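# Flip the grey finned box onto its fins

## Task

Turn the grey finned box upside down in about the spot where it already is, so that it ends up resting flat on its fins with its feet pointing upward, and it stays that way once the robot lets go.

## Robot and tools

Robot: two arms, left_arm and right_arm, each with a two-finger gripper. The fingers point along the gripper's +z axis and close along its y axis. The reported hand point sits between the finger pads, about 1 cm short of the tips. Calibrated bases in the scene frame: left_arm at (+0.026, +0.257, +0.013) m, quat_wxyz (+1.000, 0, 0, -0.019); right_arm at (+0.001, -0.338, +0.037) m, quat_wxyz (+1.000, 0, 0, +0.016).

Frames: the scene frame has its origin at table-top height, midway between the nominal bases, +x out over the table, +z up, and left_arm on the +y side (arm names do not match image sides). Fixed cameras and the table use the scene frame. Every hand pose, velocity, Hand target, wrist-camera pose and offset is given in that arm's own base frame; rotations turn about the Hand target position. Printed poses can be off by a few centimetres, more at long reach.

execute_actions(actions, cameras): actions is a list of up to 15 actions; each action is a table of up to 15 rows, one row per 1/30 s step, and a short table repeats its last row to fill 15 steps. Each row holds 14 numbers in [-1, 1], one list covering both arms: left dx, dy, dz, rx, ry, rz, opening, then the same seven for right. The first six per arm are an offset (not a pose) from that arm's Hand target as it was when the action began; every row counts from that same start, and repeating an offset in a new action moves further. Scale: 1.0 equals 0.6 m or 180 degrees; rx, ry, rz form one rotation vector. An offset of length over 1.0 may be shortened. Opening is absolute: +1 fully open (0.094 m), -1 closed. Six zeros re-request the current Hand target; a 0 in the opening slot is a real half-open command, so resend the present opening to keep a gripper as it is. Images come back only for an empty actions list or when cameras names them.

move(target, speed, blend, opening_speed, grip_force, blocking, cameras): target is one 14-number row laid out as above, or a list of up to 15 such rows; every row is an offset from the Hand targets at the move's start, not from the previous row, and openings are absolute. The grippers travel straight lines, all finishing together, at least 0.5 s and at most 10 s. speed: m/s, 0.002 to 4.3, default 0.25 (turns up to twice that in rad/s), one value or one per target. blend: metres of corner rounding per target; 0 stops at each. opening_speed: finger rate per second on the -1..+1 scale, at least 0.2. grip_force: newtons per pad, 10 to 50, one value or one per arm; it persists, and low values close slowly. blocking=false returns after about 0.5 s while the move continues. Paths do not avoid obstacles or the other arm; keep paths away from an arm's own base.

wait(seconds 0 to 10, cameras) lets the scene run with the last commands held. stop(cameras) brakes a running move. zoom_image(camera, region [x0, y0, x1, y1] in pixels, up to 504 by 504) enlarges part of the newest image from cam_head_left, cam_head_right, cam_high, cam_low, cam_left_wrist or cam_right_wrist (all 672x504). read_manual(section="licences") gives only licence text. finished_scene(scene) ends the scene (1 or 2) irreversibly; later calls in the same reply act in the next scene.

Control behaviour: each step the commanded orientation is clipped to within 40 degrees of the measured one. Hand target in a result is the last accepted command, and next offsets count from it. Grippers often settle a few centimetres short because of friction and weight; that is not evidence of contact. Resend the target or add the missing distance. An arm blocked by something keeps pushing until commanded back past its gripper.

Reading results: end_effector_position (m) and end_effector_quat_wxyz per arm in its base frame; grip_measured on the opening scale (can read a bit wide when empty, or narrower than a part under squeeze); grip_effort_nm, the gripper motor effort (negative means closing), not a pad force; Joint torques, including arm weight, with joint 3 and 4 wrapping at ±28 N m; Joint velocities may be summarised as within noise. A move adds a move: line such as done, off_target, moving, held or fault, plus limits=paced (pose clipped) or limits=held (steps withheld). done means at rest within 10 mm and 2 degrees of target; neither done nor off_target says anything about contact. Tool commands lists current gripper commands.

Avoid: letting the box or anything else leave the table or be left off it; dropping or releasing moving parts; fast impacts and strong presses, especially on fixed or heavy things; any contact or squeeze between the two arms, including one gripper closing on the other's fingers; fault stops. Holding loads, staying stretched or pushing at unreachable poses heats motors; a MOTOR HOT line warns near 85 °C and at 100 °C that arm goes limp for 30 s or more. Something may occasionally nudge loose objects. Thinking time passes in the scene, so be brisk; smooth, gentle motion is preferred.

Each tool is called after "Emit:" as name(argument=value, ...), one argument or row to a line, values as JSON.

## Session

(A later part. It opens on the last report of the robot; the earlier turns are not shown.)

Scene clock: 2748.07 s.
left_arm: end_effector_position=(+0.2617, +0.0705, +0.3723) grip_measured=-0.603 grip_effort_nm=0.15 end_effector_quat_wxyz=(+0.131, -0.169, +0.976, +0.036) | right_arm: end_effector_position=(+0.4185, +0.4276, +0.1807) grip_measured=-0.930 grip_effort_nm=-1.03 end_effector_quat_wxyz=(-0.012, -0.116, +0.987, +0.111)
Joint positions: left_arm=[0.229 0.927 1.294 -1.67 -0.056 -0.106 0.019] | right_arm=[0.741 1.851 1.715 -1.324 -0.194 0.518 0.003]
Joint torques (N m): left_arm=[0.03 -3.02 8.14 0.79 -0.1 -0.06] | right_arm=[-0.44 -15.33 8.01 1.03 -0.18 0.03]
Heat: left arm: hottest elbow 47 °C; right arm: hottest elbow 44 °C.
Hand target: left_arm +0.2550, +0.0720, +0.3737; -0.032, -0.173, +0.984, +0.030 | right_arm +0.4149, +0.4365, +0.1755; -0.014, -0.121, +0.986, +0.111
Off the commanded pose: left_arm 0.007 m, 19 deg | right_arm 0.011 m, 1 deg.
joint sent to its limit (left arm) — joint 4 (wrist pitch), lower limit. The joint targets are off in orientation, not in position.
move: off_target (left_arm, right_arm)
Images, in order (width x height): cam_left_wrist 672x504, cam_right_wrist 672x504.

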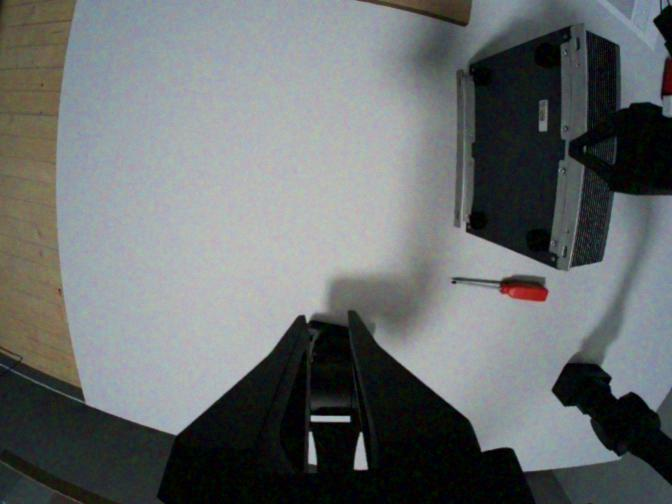

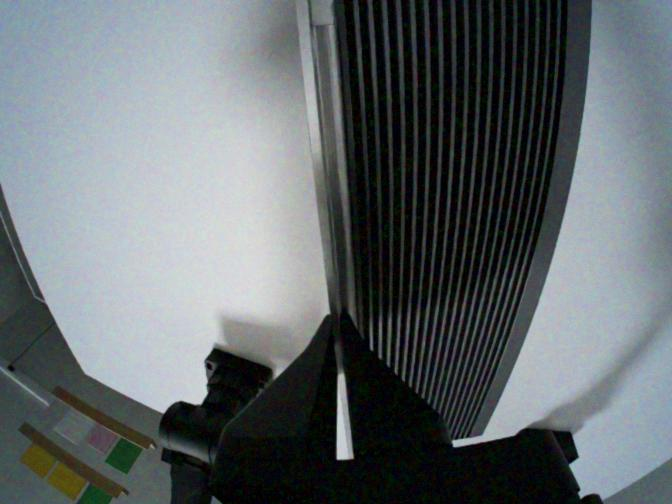

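Emit:
move(
  target=[0,0,0,0,0,0,-0.6, 0.023,-0.0923,0.0055,0.0808,0.0202,0,-1],
  speed=0.04,
  cameras=["cam_left_wrist","cam_right_wrist"],
)

Scene clock: 2785.50 s.
left_arm: end_effector_position=(+0.2617, +0.0705, +0.3723) grip_measured=-0.603 grip_effort_nm=0.15 end_effector_quat_wxyz=(+0.131, -0.169, +0.976, +0.036) | right_arm: end_effector_position=(+0.4293, +0.3766, +0.1877) grip_measured=-0.930 grip_effort_nm=-1.04 end_effector_quat_wxyz=(-0.026, -0.114, +0.966, +0.231)
Joint positions: left_arm=[0.229 0.927 1.294 -1.67 -0.056 -0.106 0.019] | right_arm=[0.592 1.736 1.532 -1.188 -0.437 0.397 0.003]
Joint torques (N m): left_arm=[-0.03 -3.25 8.17 0.85 -0.11 -0.07] | right_arm=[-0.44 -13.74 6.87 1.87 -1.04 -0.16]
Heat: left arm: hottest elbow 46 °C; right arm: hottest elbow 42 °C.
Hand target: left_arm +0.2550, +0.0720, +0.3737; -0.032, -0.173, +0.984, +0.030 | right_arm +0.4288, +0.3811, +0.1787; -0.030, -0.118, +0.963, +0.239
Off the commanded pose: left_arm 0.007 m, 19 deg | right_arm 0.010 m, 1 deg.
joint sent to its limit (left arm) — joint 4 (wrist pitch), lower limit. The joint targets are off in orientation, not in position.
move: off_target (left_arm)
Images, in order (width x height): cam_left_wrist 672x504, cam_right_wrist 672x504.

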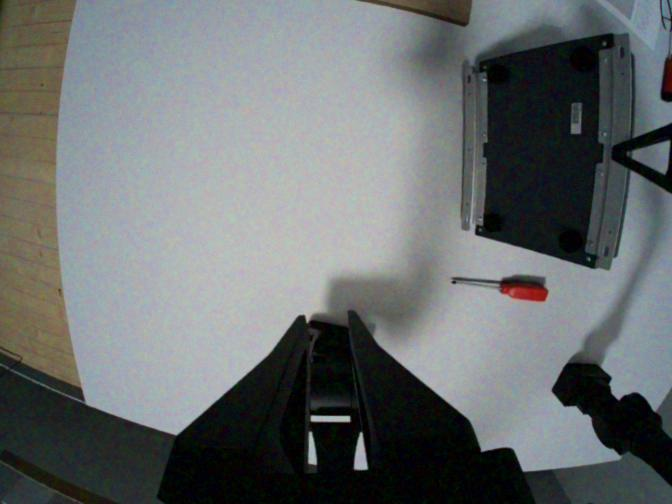

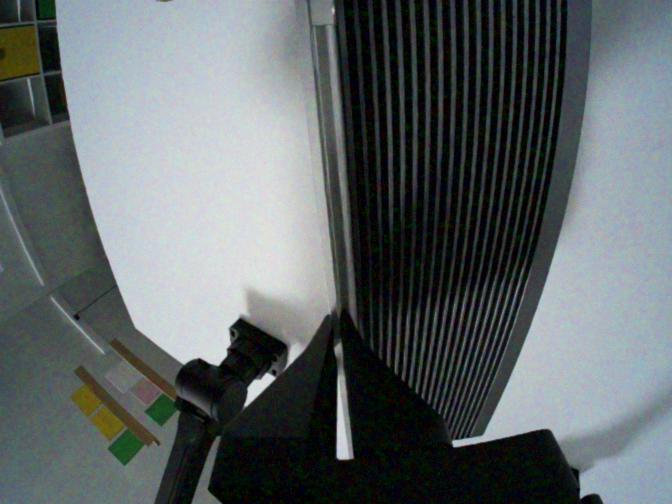

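Emit:
move(
  target=[0,0,0,0,0,0,-0.6, 0.0265,-0.0975,-0.002,0.0808,0.0202,0,-1],
  speed=0.04,
  cameras=["cam_left_wrist","cam_right_wrist"],
)

Scene clock: 2799.13 s.
left_arm: end_effector_position=(+0.2617, +0.0705, +0.3723) grip_measured=-0.603 grip_effort_nm=0.15 end_effector_quat_wxyz=(+0.131, -0.169, +0.976, +0.036) | right_arm: end_effector_position=(+0.4433, +0.3158, +0.1800) grip_measured=-0.930 grip_effort_nm=-1.04 end_effector_quat_wxyz=(-0.044, -0.110, +0.927, +0.356)
Joint positions: left_arm=[0.229 0.927 1.294 -1.67 -0.056 -0.106 0.019] | right_arm=[0.407 1.7 1.394 -1.118 -0.722 0.226 0.003]
Joint torques (N m): left_arm=[-0.03 -3.08 8.14 0.84 -0.1 -0.06] | right_arm=[-0.15 -13.74 7.83 1.51 -1.02 -0.04]
Heat: left arm: hottest elbow 46 °C; right arm: hottest elbow 42 °C.
Hand target: left_arm +0.2550, +0.0720, +0.3737; -0.032, -0.173, +0.984, +0.030 | right_arm +0.4446, +0.3226, +0.1776; -0.045, -0.113, +0.924, +0.363
Off the commanded pose: left_arm 0.007 m, 19 deg | right_arm 0.007 m, 1 deg.
joint sent to its limit (left arm) — joint 4 (wrist pitch), lower limit. The joint targets are off in orientation, not in position.
move: off_target (left_arm)
Images, in order (width x height): cam_left_wrist 672x504, cam_right_wrist 672x504.

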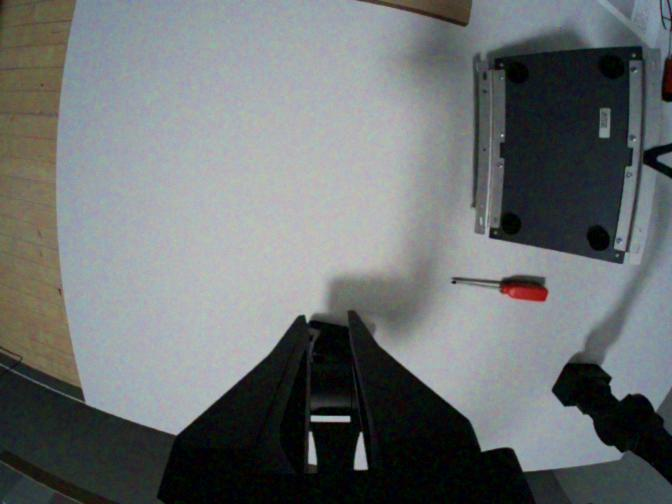

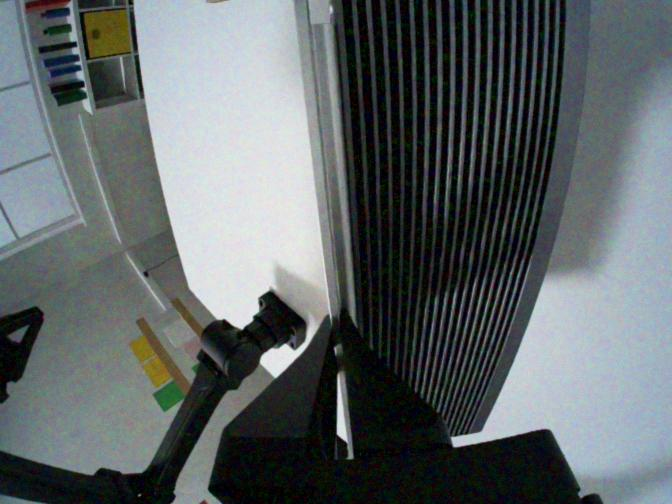

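Emit:
move(
  target=[0,0,0,0,0,0,-0.6, 0.0222,-0.0877,-0.0205,0.0808,0.0202,0,-1],
  speed=0.04,
  cameras=["cam_left_wrist","cam_right_wrist"],
)

Scene clock: 2824.40 s.
left_arm: end_effector_position=(+0.2617, +0.0705, +0.3723) grip_measured=-0.603 grip_effort_nm=0.15 end_effector_quat_wxyz=(+0.131, -0.169, +0.976, +0.036) | right_arm: end_effector_position=(+0.4565, +0.2622, +0.1572) grip_measured=-0.930 grip_effort_nm=-1.04 end_effector_quat_wxyz=(-0.057, -0.105, +0.873, +0.473)
Joint positions: left_arm=[0.229 0.927 1.294 -1.67 -0.056 -0.106 0.019] | right_arm=[0.241 1.761 1.319 -1.125 -0.994 0.004 0.003]
Joint torques (N m): left_arm=[0.09 -3.14 8.14 0.81 -0.11 -0.07] | right_arm=[0.21 -14.15 8.58 0.27 -1.29 0.01]
Heat: left arm: hottest elbow 46 °C; right arm: hottest elbow 41 °C.
Hand target: left_arm +0.2550, +0.0720, +0.3737; -0.032, -0.173, +0.984, +0.030 | right_arm +0.4580, +0.2700, +0.1654; -0.059, -0.107, +0.869, +0.480
Off the commanded pose: left_arm 0.007 m, 19 deg | right_arm 0.011 m, 1 deg.
joint sent to its limit (left arm) — joint 4 (wrist pitch), lower limit. The joint targets are off in orientation, not in position.
move: off_target (left_arm, right_arm)
Images, in order (width x height): cam_left_wrist 672x504, cam_right_wrist 672x504.

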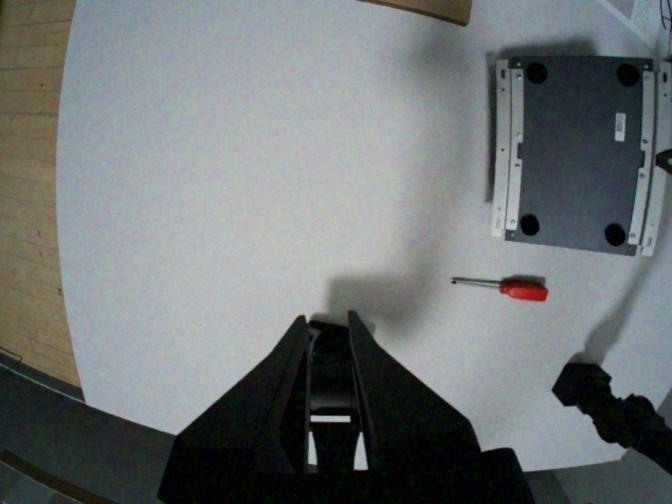

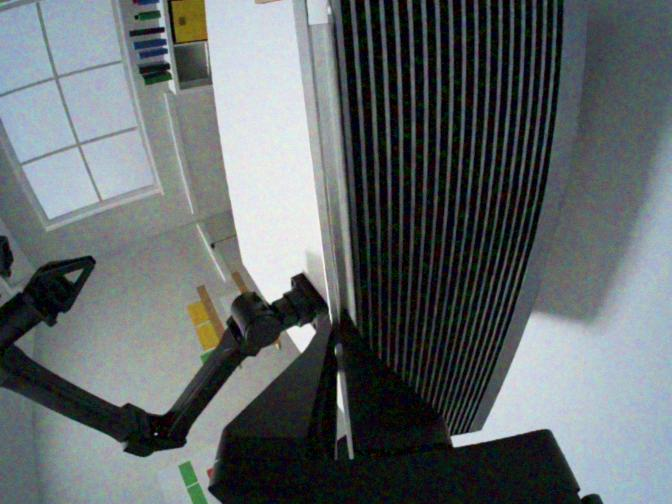

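Emit:
move(
  target=[0,0,0,0,0,0,-0.6, 0.0127,-0.0718,-0.0368,0.0808,0.0202,0,-1],
  speed=0.04,
  cameras=["cam_left_wrist","cam_right_wrist"],
)

Scene clock: 2852.97 s.
left_arm: end_effector_position=(+0.2617, +0.0705, +0.3723) grip_measured=-0.603 grip_effort_nm=0.15 end_effector_quat_wxyz=(+0.131, -0.169, +0.976, +0.036) | right_arm: end_effector_position=(+0.4617, +0.2170, +0.1196) grip_measured=-0.930 grip_effort_nm=-1.04 end_effector_quat_wxyz=(-0.070, -0.090, +0.802, +0.586)
Joint positions: left_arm=[0.229 0.927 1.294 -1.67 -0.056 -0.106 0.019] | right_arm=[0.112 1.924 1.309 -1.313 -1.24 -0.369 0.003]
Joint torques (N m): left_arm=[-0.15 -3.14 8.13 0.84 -0.1 -0.07] | right_arm=[0.5 -18.14 8.76 -1.77 -1.15 -0.07]
Heat: left arm: hottest elbow 46 °C; right arm: hottest elbow 43 °C.
Hand target: left_arm +0.2550, +0.0720, +0.3737; -0.032, -0.173, +0.984, +0.030 | right_arm +0.4656, +0.2270, +0.1432; -0.073, -0.098, +0.799, +0.589
Off the commanded pose: left_arm 0.007 m, 19 deg | right_arm 0.026 m, 1 deg.
joint sent to its limit (left arm) — joint 4 (wrist pitch), lower limit. The joint targets are off in orientation, not in position.
move: off_target (left_arm, right_arm)
Images, in order (width x height): cam_left_wrist 672x504, cam_right_wrist 672x504.

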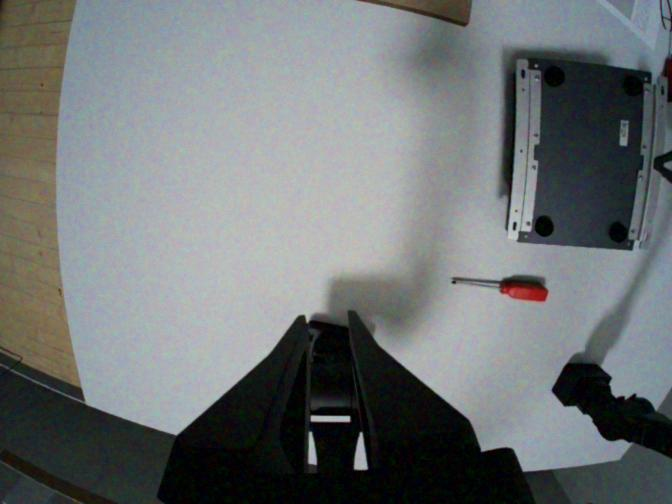

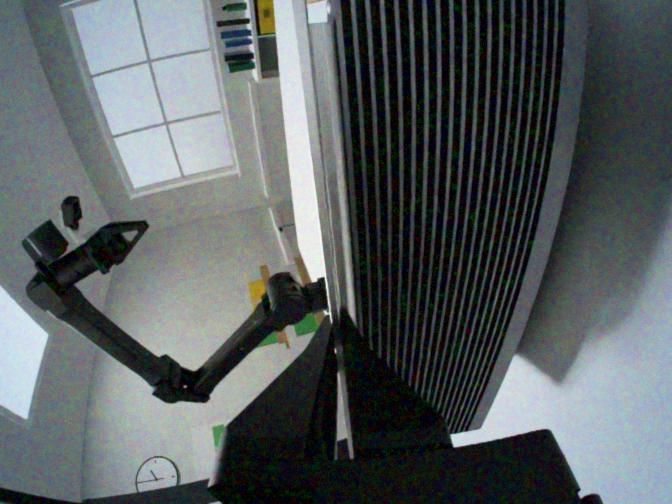

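Emit:
move(
  target=[0,0,0,0,0,0,-0.6, 0.0123,-0.0472,-0.0395,0.0647,0.0161,0,-1],
  speed=0.03,
  cameras=["cam_left_wrist","cam_right_wrist"],
)

Scene clock: 2865.03 s.
left_arm: end_effector_position=(+0.2617, +0.0705, +0.3723) grip_measured=-0.603 grip_effort_nm=0.15 end_effector_quat_wxyz=(+0.131, -0.169, +0.976, +0.036) | right_arm: end_effector_position=(+0.4651, +0.1957, +0.0928) grip_measured=-0.930 grip_effort_nm=-1.04 end_effector_quat_wxyz=(-0.069, -0.080, +0.753, +0.649)
Joint positions: left_arm=[0.229 0.927 1.294 -1.67 -0.056 -0.106 0.019] | right_arm=[0.056 2.096 1.367 -1.646 -1.356 -0.815 0.003]
Joint torques (N m): left_arm=[0.03 -3.19 8.12 0.77 -0.11 -0.06] | right_arm=[-0.44 -19.37 6.72 -2.09 -1.49 -0.06]
Heat: left arm: hottest elbow 46 °C; right arm: hottest elbow 43 °C.
Hand target: left_arm +0.2550, +0.0720, +0.3737; -0.032, -0.173, +0.984, +0.030 | right_arm +0.4729, +0.1987, +0.1195; -0.083, -0.090, +0.733, +0.669
Off the commanded pose: left_arm 0.007 m, 19 deg | right_arm 0.028 m, 4 deg.
joint sent to its limit (left arm) — joint 4 (wrist pitch), lower limit. The joint targets are off in orientation, not in position.
joint sent to its limit (right arm) — joint 4 (wrist pitch), lower limit. The joint targets are off in orientation, not in position.
move: off_target (left_arm, right_arm)
Images, in order (width x height): cam_left_wrist 672x504, cam_right_wrist 672x504.

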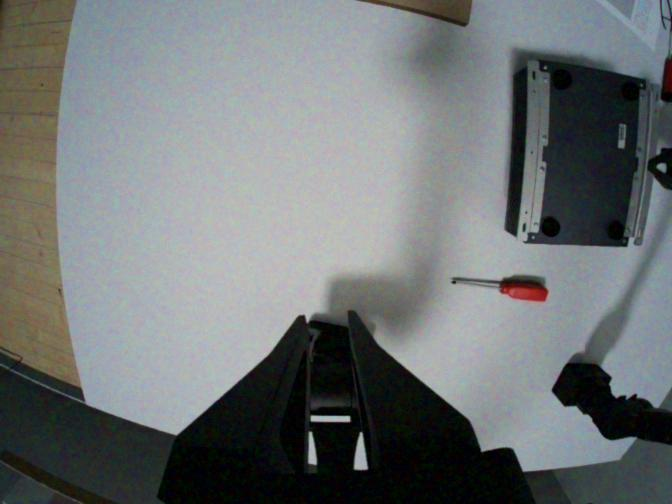

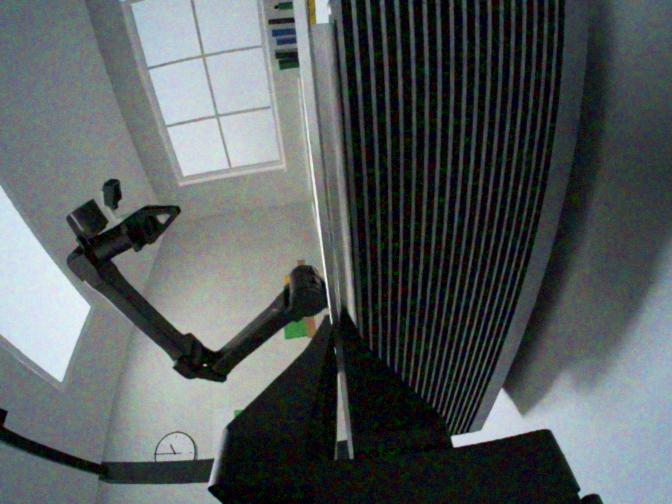

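Emit:
move(
  target=[0,0,0,0,0,0,-0.6, 0,0,0,0,0,0,-0.82],
  speed=0.03,
  opening_speed=0.2,
  cameras=["cam_left_wrist","cam_right_wrist"],
)

Emit:
zoom_image(
  camera="cam_right_wrist",
  region=[240, 240, 440, 460],
)

Scene clock: 2891.63 s.
left_arm: end_effector_position=(+0.2617, +0.0705, +0.3723) grip_measured=-0.603 grip_effort_nm=0.16 end_effector_quat_wxyz=(+0.131, -0.169, +0.976, +0.036) | right_arm: end_effector_position=(+0.4655, +0.1923, +0.0882) grip_measured=-0.821 grip_effort_nm=-0.03 end_effector_quat_wxyz=(-0.072, -0.076, +0.755, +0.648)
Joint positions: left_arm=[0.229 0.927 1.294 -1.67 -0.056 -0.106 0.019] | right_arm=[0.049 2.104 1.367 -1.646 -1.351 -0.815 0.008]
Joint torques (N m): left_arm=[0.03 -3.14 8.14 0.81 -0.1 -0.07] | right_arm=[-0.15 -20.31 6.64 -2.22 -1.66 -0.07]
Heat: left arm: hottest elbow 46 °C; right arm: hottest elbow 40 °C.
Hand target: left_arm +0.2550, +0.0720, +0.3737; -0.032, -0.173, +0.984, +0.030 | right_arm +0.4729, +0.1987, +0.1195; -0.083, -0.090, +0.733, +0.669
Off the commanded pose: left_arm 0.007 m, 19 deg | right_arm 0.033 m, 4 deg.
joint sent to its limit (left arm) — joint 4 (wrist pitch), lower limit. The joint targets are off in orientation, not in position.
joint sent to its limit (right arm) — joint 4 (wrist pitch), lower limit. The joint targets are off in orientation, not in position.
move: off_target (left_arm, right_arm)
Images, in order (width x height): cam_left_wrist 672x504, cam_right_wrist 672x504.

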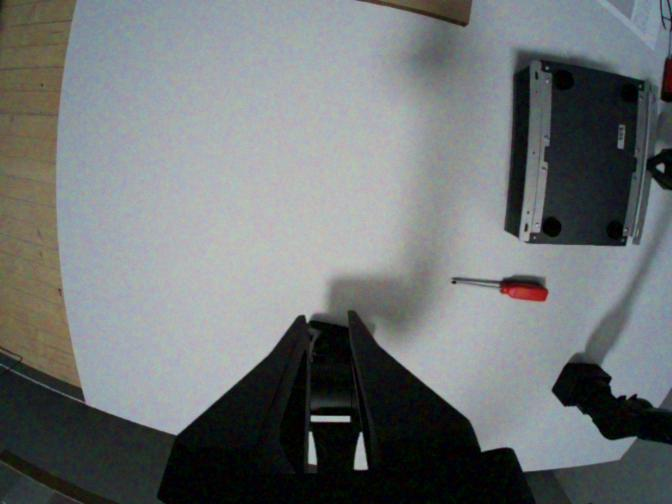

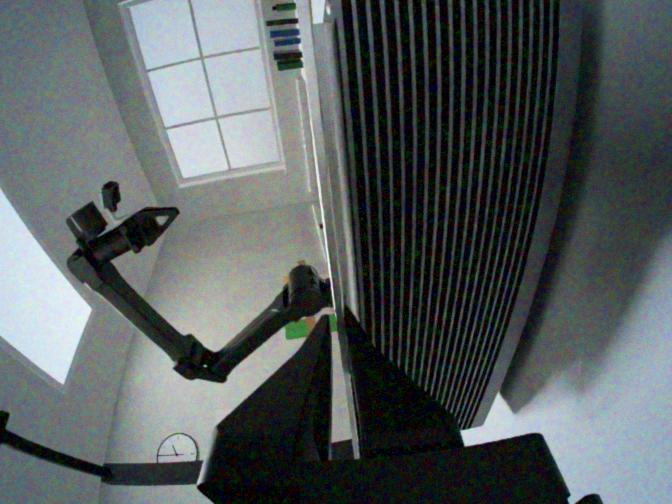

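Scaled by 2.291 from the camera's 672x504 image, which has a finer 960x720 frame.

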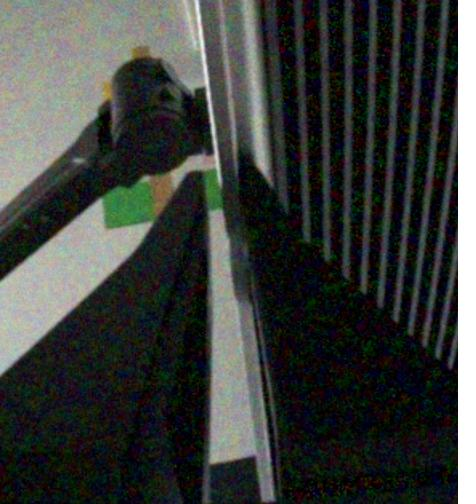

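Emit:
move(
  target=[0,0,0,0,0,0,-0.6, 0.001,-0.005,-0.035,0,0,0,-0.82],
  speed=0.03,
  cameras=["cam_right_wrist","cam_high"],
)

Scene clock: 2897.50 s.
left_arm: end_effector_position=(+0.2617, +0.0705, +0.3723) grip_measured=-0.603 grip_effort_nm=0.15 end_effector_quat_wxyz=(+0.131, -0.169, +0.976, +0.036) | right_arm: end_effector_position=(+0.4637, +0.1879, +0.0673) grip_measured=-0.820 grip_effort_nm=-0.03 end_effector_quat_wxyz=(-0.077, -0.073, +0.754, +0.648)
Joint positions: left_arm=[0.229 0.927 1.294 -1.67 -0.056 -0.106 0.019] | right_arm=[0.04 2.149 1.367 -1.646 -1.342 -0.848 0.008]
Joint torques (N m): left_arm=[-0.03 -3.25 8.16 0.84 -0.1 -0.06] | right_arm=[0.5 -19.9 6.56 -2.11 -1.75 -0.11]
Heat: left arm: hottest elbow 46 °C; right arm: hottest elbow 40 °C.
Hand target: left_arm +0.2550, +0.0720, +0.3737; -0.032, -0.173, +0.984, +0.030 | right_arm +0.4736, +0.1956, +0.0985; -0.082, -0.090, +0.733, +0.669
Off the commanded pose: left_arm 0.007 m, 19 deg | right_arm 0.034 m, 4 deg.
joint sent to its limit (left arm) — joint 4 (wrist pitch), lower limit. The joint targets are off in orientation, not in position.
joint sent to its limit (right arm) — joint 4 (wrist pitch), lower limit. The joint targets are off in orientation, not in position.
move: off_target (left_arm, right_arm)
Images, in order (width x height): cam_high 672x504, cam_right_wrist 672x504.

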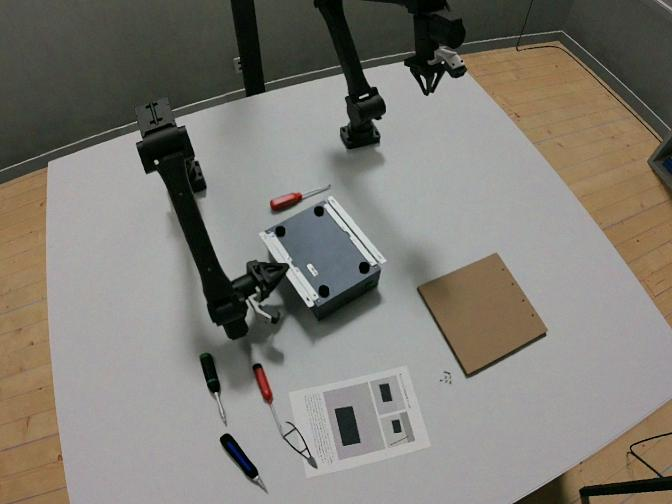

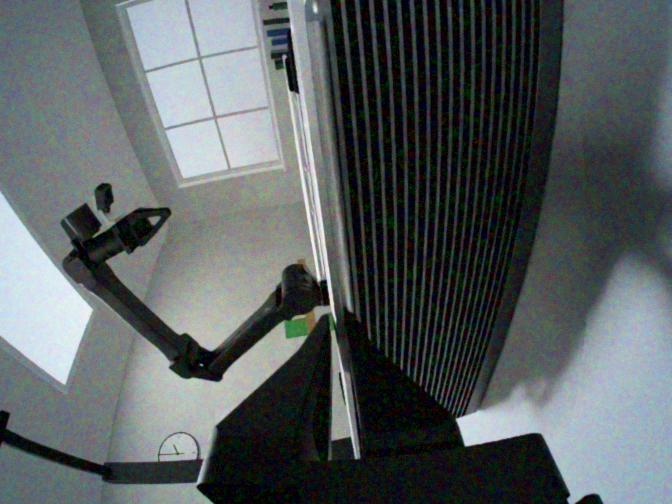

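Emit:
move(
  target=[0,0,0,0,0,0,-0.6, 0.001,-0.004,-0.025,0,0,0,-0.82],
  speed=0.025,
  cameras=["cam_right_wrist","cam_low"],
)

Scene clock: 2902.07 s.
left_arm: end_effector_position=(+0.2617, +0.0705, +0.3723) grip_measured=-0.603 grip_effort_nm=0.15 end_effector_quat_wxyz=(+0.131, -0.169, +0.976, +0.036) | right_arm: end_effector_position=(+0.4635, +0.1872, +0.0653) grip_measured=-0.820 grip_effort_nm=-0.03 end_effector_quat_wxyz=(-0.074, -0.074, +0.752, +0.651)
Joint positions: left_arm=[0.229 0.927 1.294 -1.67 -0.056 -0.106 0.019] | right_arm=[0.038 2.156 1.367 -1.655 -1.347 -0.871 0.008]
Joint torques (N m): left_arm=[-0.09 -3.14 8.12 0.83 -0.1 -0.05] | right_arm=[-0.09 -18.02 6.95 -1.99 -1.35 -0.19]
Heat: left arm: hottest elbow 46 °C; right arm: hottest elbow 40 °C.
Hand target: left_arm +0.2550, +0.0720, +0.3737; -0.032, -0.173, +0.984, +0.030 | right_arm +0.4742, +0.1932, +0.0836; -0.083, -0.090, +0.733, +0.669
Off the commanded pose: left_arm 0.007 m, 19 deg | right_arm 0.022 m, 4 deg.
joint sent to its limit (left arm) — joint 4 (wrist pitch), lower limit. The joint targets are off in orientation, not in position.
joint sent to its limit (right arm) — joint 4 (wrist pitch), lower limit. The joint targets are off in orientation, not in position.
move: off_target (left_arm, right_arm)
Images, in order (width x height): cam_low 672x504, cam_right_wrist 672x504.

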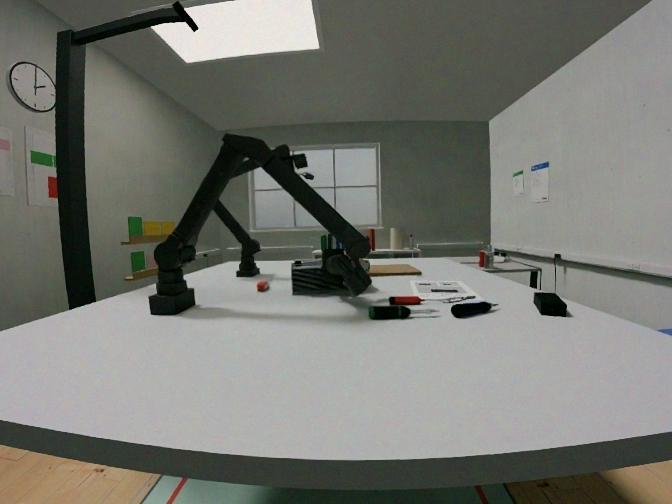

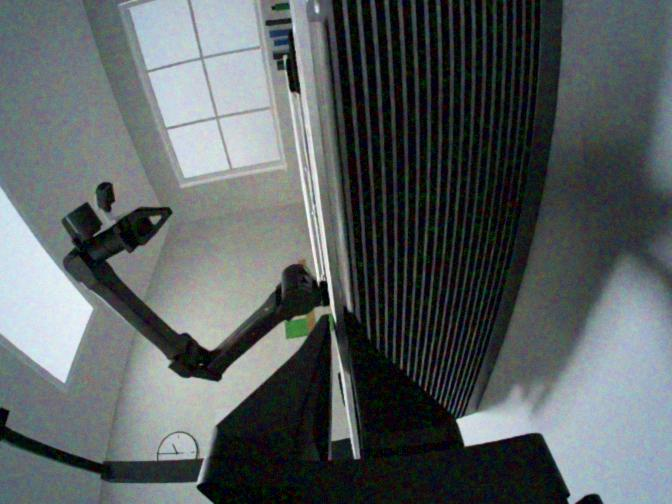

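Emit:
move(
  target=[0,0,0,0,0,0,-0.6, 0.0,-0.002,-0.025,0,0,0,-0.82],
  speed=0.025,
  cameras=["cam_right_wrist","cam_low"],
)

Emit:
zoom_image(
  camera="cam_low",
  region=[250, 220, 410, 310],
)

Emit:
zoom_image(
  camera="cam_right_wrist",
  region=[240, 240, 440, 460],
)

Scene clock: 2909.77 s.
left_arm: end_effector_position=(+0.2617, +0.0705, +0.3723) grip_measured=-0.603 grip_effort_nm=0.15 end_effector_quat_wxyz=(+0.131, -0.169, +0.976, +0.036) | right_arm: end_effector_position=(+0.4635, +0.1872, +0.0645) grip_measured=-0.820 grip_effort_nm=-0.03 end_effector_quat_wxyz=(-0.075, -0.073, +0.750, +0.653)
Joint positions: left_arm=[0.229 0.927 1.294 -1.67 -0.056 -0.106 0.019] | right_arm=[0.038 2.164 1.37 -1.675 -1.352 -0.893 0.008]
Joint torques (N m): left_arm=[-0.03 -3.08 8.16 0.83 -0.11 -0.06] | right_arm=[-0.03 -16.15 7.23 -1.03 -0.96 -0.2]
Heat: left arm: hottest elbow 46 °C; right arm: hottest elbow 39 °C.
Hand target: left_arm +0.2550, +0.0720, +0.3737; -0.032, -0.173, +0.984, +0.030 | right_arm +0.4741, +0.1920, +0.0684; -0.083, -0.090, +0.733, +0.670
Off the commanded pose: left_arm 0.007 m, 19 deg | right_arm 0.012 m, 3 deg.
joint sent to its limit (left arm) — joint 4 (wrist pitch), lower limit. The joint targets are off in orientation, not in position.
joint sent to its limit (right arm) — joint 4 (wrist pitch), lower limit. The joint targets are off in orientation, not in position.
move: off_target (left_arm, right_arm)
Images, in order (width x height): cam_low 672x504, cam_right_wrist 672x504.

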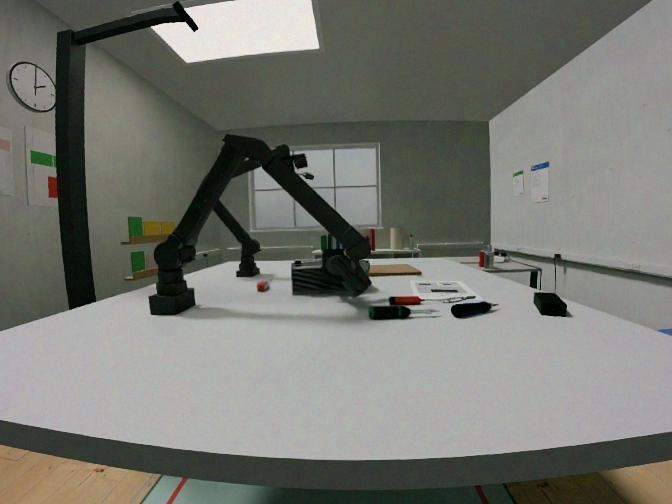

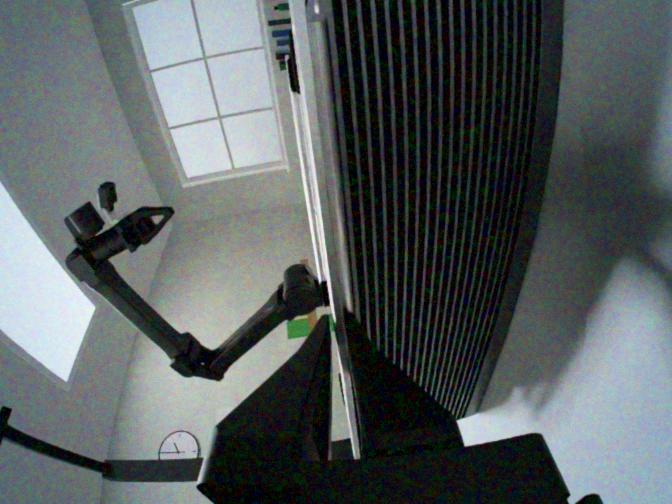

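Scaled by 3.150.

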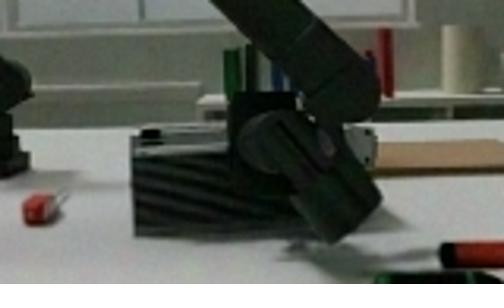

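Scaled by 2.291 from the camera's 672x504 image, which has a finer 960x720 frame.

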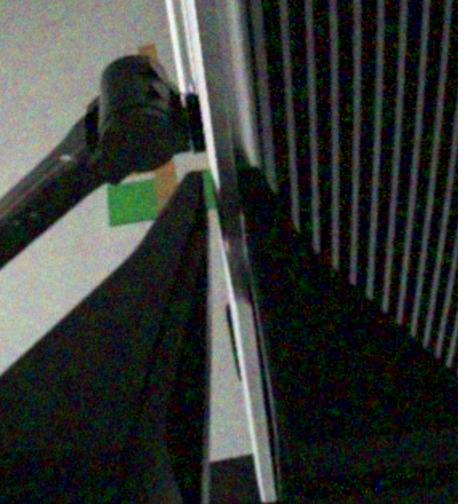

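Emit:
move(
  target=[0,0,0,0,0,0,-0.6, -0.003,-0.002,-0.022,0,0,0,-0.75],
  speed=0.02,
  opening_speed=0.2,
  cameras=["cam_right_wrist","cam_low"],
)

Emit:
zoom_image(
  camera="cam_right_wrist",
  region=[240, 240, 440, 460],
)

Scene clock: 2917.70 s.
left_arm: end_effector_position=(+0.2617, +0.0705, +0.3723) grip_measured=-0.603 grip_effort_nm=0.15 end_effector_quat_wxyz=(+0.131, -0.169, +0.976, +0.036) | right_arm: end_effector_position=(+0.4649, +0.1876, +0.0608) grip_measured=-0.751 grip_effort_nm=0.05 end_effector_quat_wxyz=(-0.070, -0.075, +0.747, +0.657)
Joint positions: left_arm=[0.229 0.927 1.294 -1.67 -0.056 -0.106 0.019] | right_arm=[0.038 2.178 1.376 -1.684 -1.36 -0.92 0.012]
Joint torques (N m): left_arm=[-0.03 -3.14 8.09 0.79 -0.1 -0.06] | right_arm=[0.09 -14.56 6.56 -0.79 -0.52 -0.25]
Heat: left arm: hottest elbow 46 °C; right arm: hottest elbow 40 °C.
Hand target: left_arm +0.2550, +0.0720, +0.3737; -0.032, -0.173, +0.984, +0.030 | right_arm +0.4723, +0.1908, +0.0553; -0.083, -0.090, +0.733, +0.670
Off the commanded pose: left_arm 0.007 m, 19 deg | right_arm 0.010 m, 3 deg.
joint sent to its limit (left arm) — joint 4 (wrist pitch), lower limit. The joint targets are off in orientation, not in position.
joint sent to its limit (right arm) — joint 4 (wrist pitch), lower limit. The joint targets are off in orientation, not in position.
move: off_target (left_arm, right_arm)
Images, in order (width x height): cam_low 672x504, cam_right_wrist 672x504.

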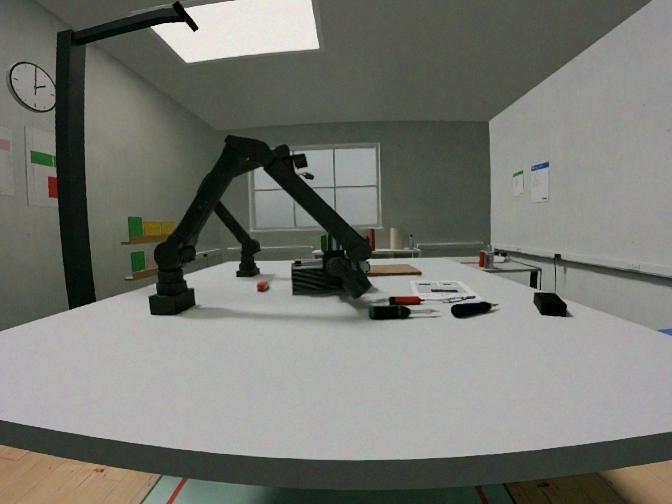

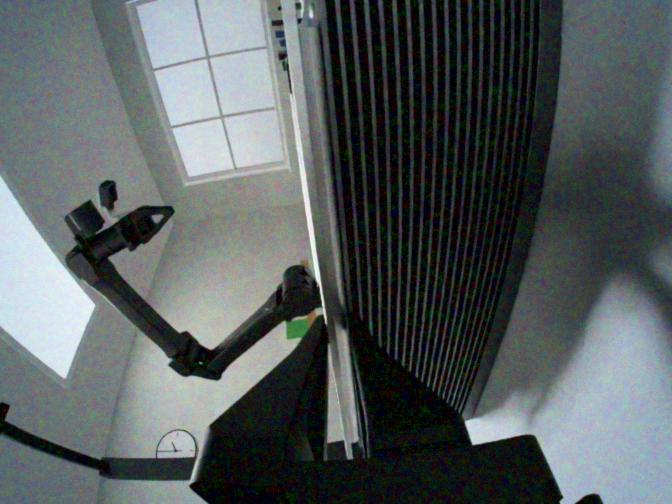

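Scaled by 2.291 from the camera's 672x504 image, which has a finer 960x720 frame.

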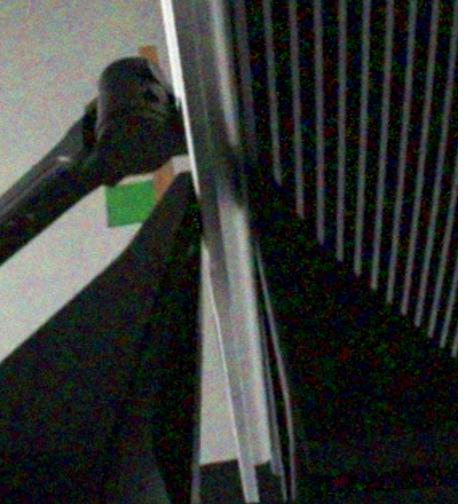

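Emit:
move(
  target=[
    [0,0,0,0,0,0,-0.6, 0,0,0,0,0,0,-0.6],
    [0,0,0,0,0,0,-0.6, 0.02,-0.1,0.012,0,0,0,-0.6],
  ],
  speed=0.04,
  cameras=["cam_right_wrist","cam_low","cam_high"],
)

Scene clock: 2929.27 s.
left_arm: end_effector_position=(+0.2617, +0.0705, +0.3723) grip_measured=-0.603 grip_effort_nm=0.15 end_effector_quat_wxyz=(+0.131, -0.169, +0.976, +0.036) | right_arm: end_effector_position=(+0.4729, +0.1379, +0.0541) grip_measured=-0.601 grip_effort_nm=0.04 end_effector_quat_wxyz=(-0.059, -0.062, +0.765, +0.639)
Joint positions: left_arm=[0.229 0.927 1.294 -1.67 -0.056 -0.106 0.019] | right_arm=[-0.06 2.179 1.385 -1.687 -1.278 -0.919 0.019]
Joint torques (N m): left_arm=[0.09 -3.19 8.14 0.84 -0.1 -0.06] | right_arm=[-1.61 -17.32 6.49 -0.76 -0.38 -0.01]
Heat: left arm: hottest elbow 46 °C; right arm: hottest elbow 40 °C.
Hand target: left_arm +0.2550, +0.0720, +0.3737; -0.032, -0.173, +0.984, +0.030 | right_arm +0.4843, +0.1308, +0.0624; -0.083, -0.090, +0.733, +0.670
Off the commanded pose: left_arm 0.007 m, 19 deg | right_arm 0.016 m, 7 deg.
joint sent to its limit (left arm) — joint 4 (wrist pitch), lower limit. The joint targets are off in orientation, not in position.
joint sent to its limit (right arm) — joint 4 (wrist pitch), lower limit. The joint targets are off in orientation, not in position.
move: off_target (left_arm, right_arm)
Images, in order (width x height): cam_high 672x504, cam_low 672x504, cam_right_wrist 672x504.

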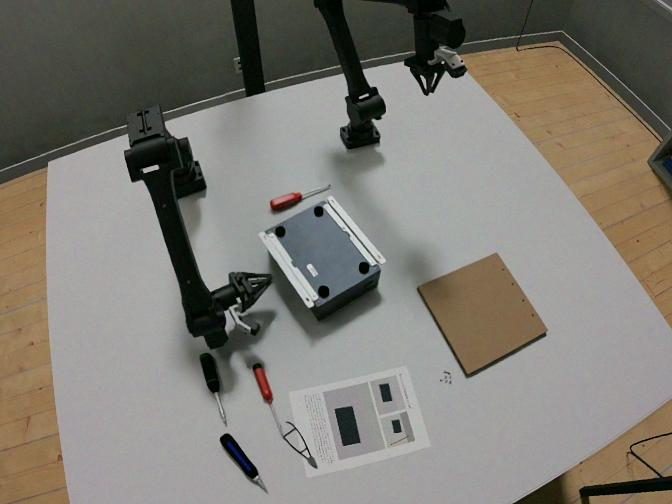

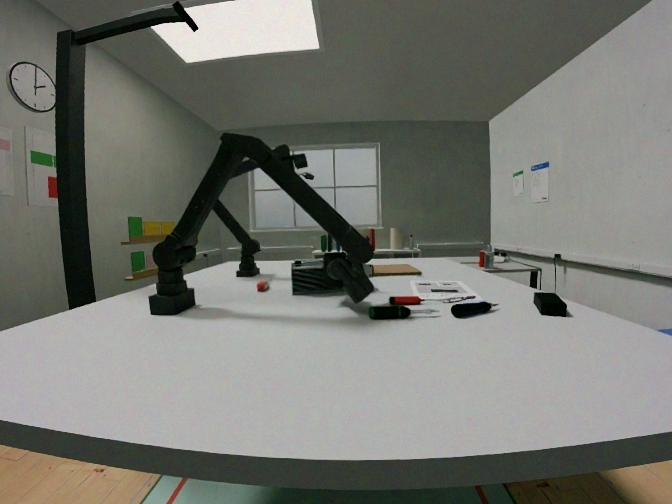

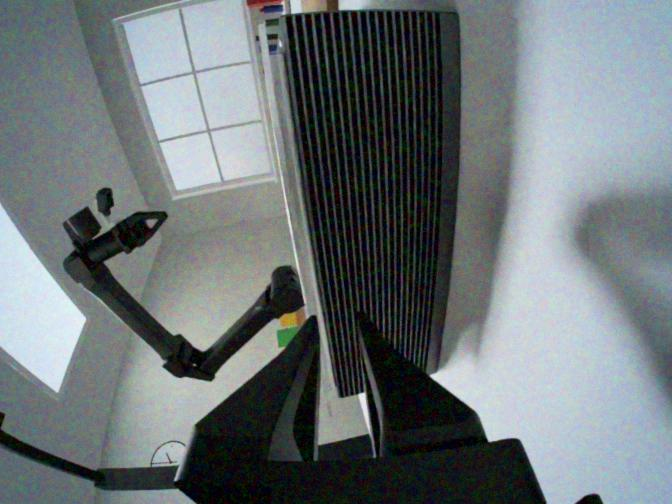

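Emit:
move(
  target=[
    [0,0,0,0,0,0,-0.6, 0.0,-0.1,0.06,0,0,0,-0.6],
    [0,0,0,0,0,0,-0.6, -0.15,-0.2,0.35,0,0,0,-0.6],
  ],
  speed=0.12,
  blend=0.03,
  cameras=["all"],
)

Scene clock: 2940.63 s.
left_arm: end_effector_position=(+0.2617, +0.0705, +0.3723) grip_measured=-0.603 grip_effort_nm=0.15 end_effector_quat_wxyz=(+0.131, -0.169, +0.976, +0.036) | right_arm: end_effector_position=(+0.3944, +0.0169, +0.2691) grip_measured=-0.601 grip_effort_nm=0.04 end_effector_quat_wxyz=(+0.092, +0.040, +0.817, +0.567)
Joint positions: left_arm=[0.229 0.927 1.294 -1.67 -0.056 -0.106 0.019] | right_arm=[-0.377 1.481 1.165 -1.687 -1.188 -0.574 0.019]
Joint torques (N m): left_arm=[-0.09 -3.25 8.14 0.81 -0.11 -0.06] | right_arm=[-2.26 -10.4 7.04 -0.18 -0.79 -0.06]
Heat: left arm: hottest elbow 46 °C; right arm: hottest elbow 40 °C.
Hand target: left_arm +0.2550, +0.0720, +0.3737; -0.032, -0.173, +0.984, +0.030 | right_arm +0.3942, +0.0108, +0.2725; -0.083, -0.090, +0.733, +0.670
Off the commanded pose: left_arm 0.007 m, 19 deg | right_arm 0.007 m, 29 deg.
joint sent to its limit (left arm) — joint 4 (wrist pitch), lower limit. The joint targets are off in orientation, not in position.
joint sent to its limit (right arm) — joint 4 (wrist pitch), lower limit. The joint targets are off in orientation, not in position.
move: off_target (left_arm, right_arm)

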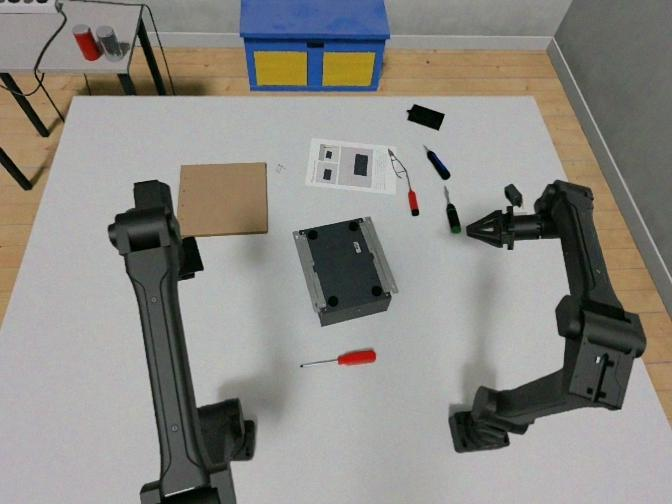

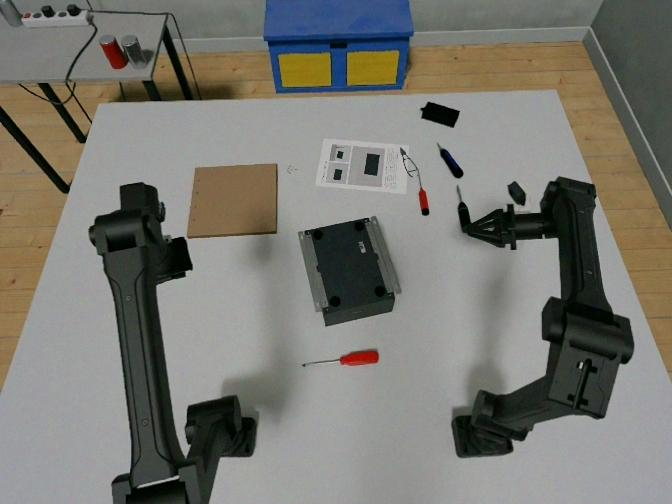

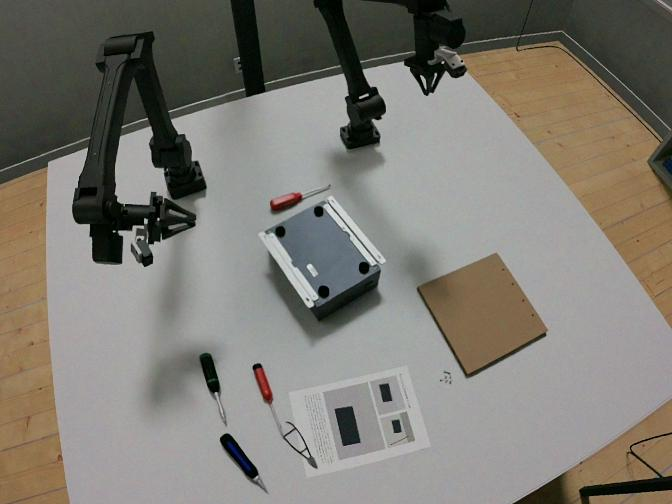

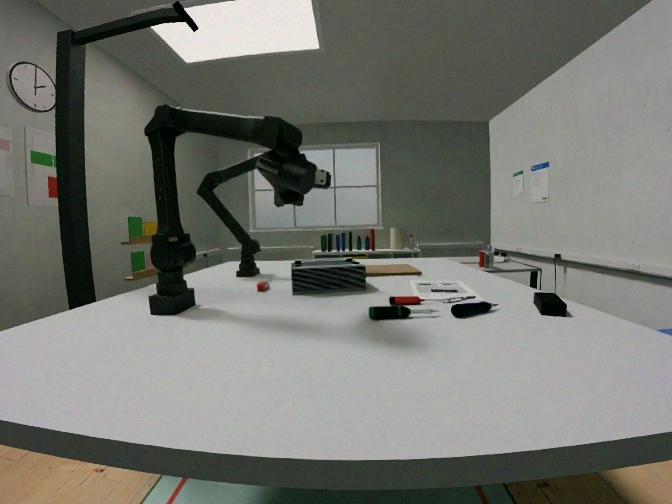

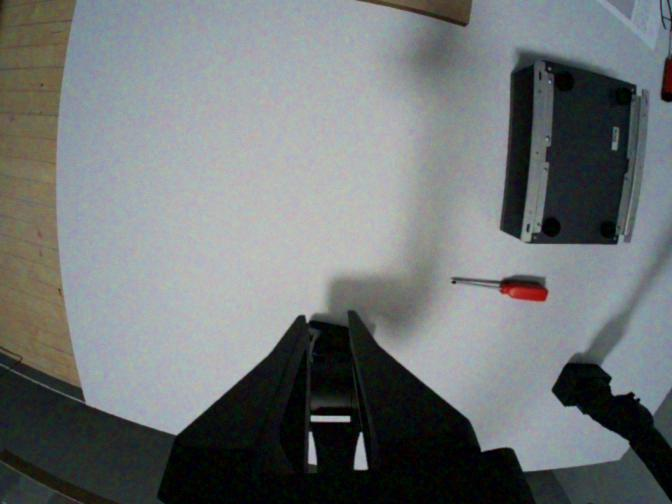

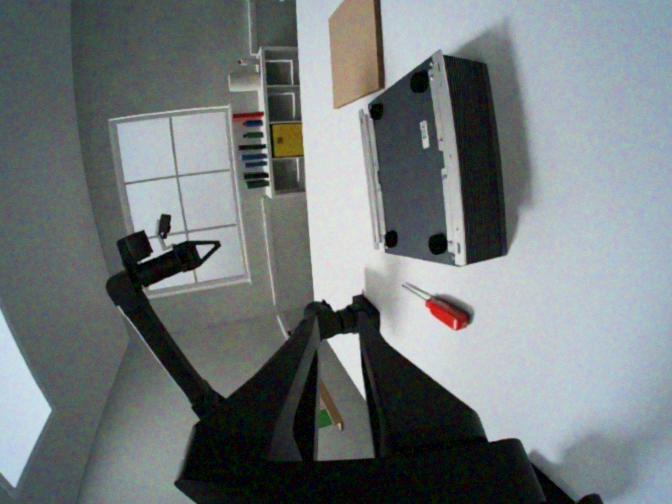

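Emit:
finished_scene(
  scene=1,
)

The scene is finished: the task was done.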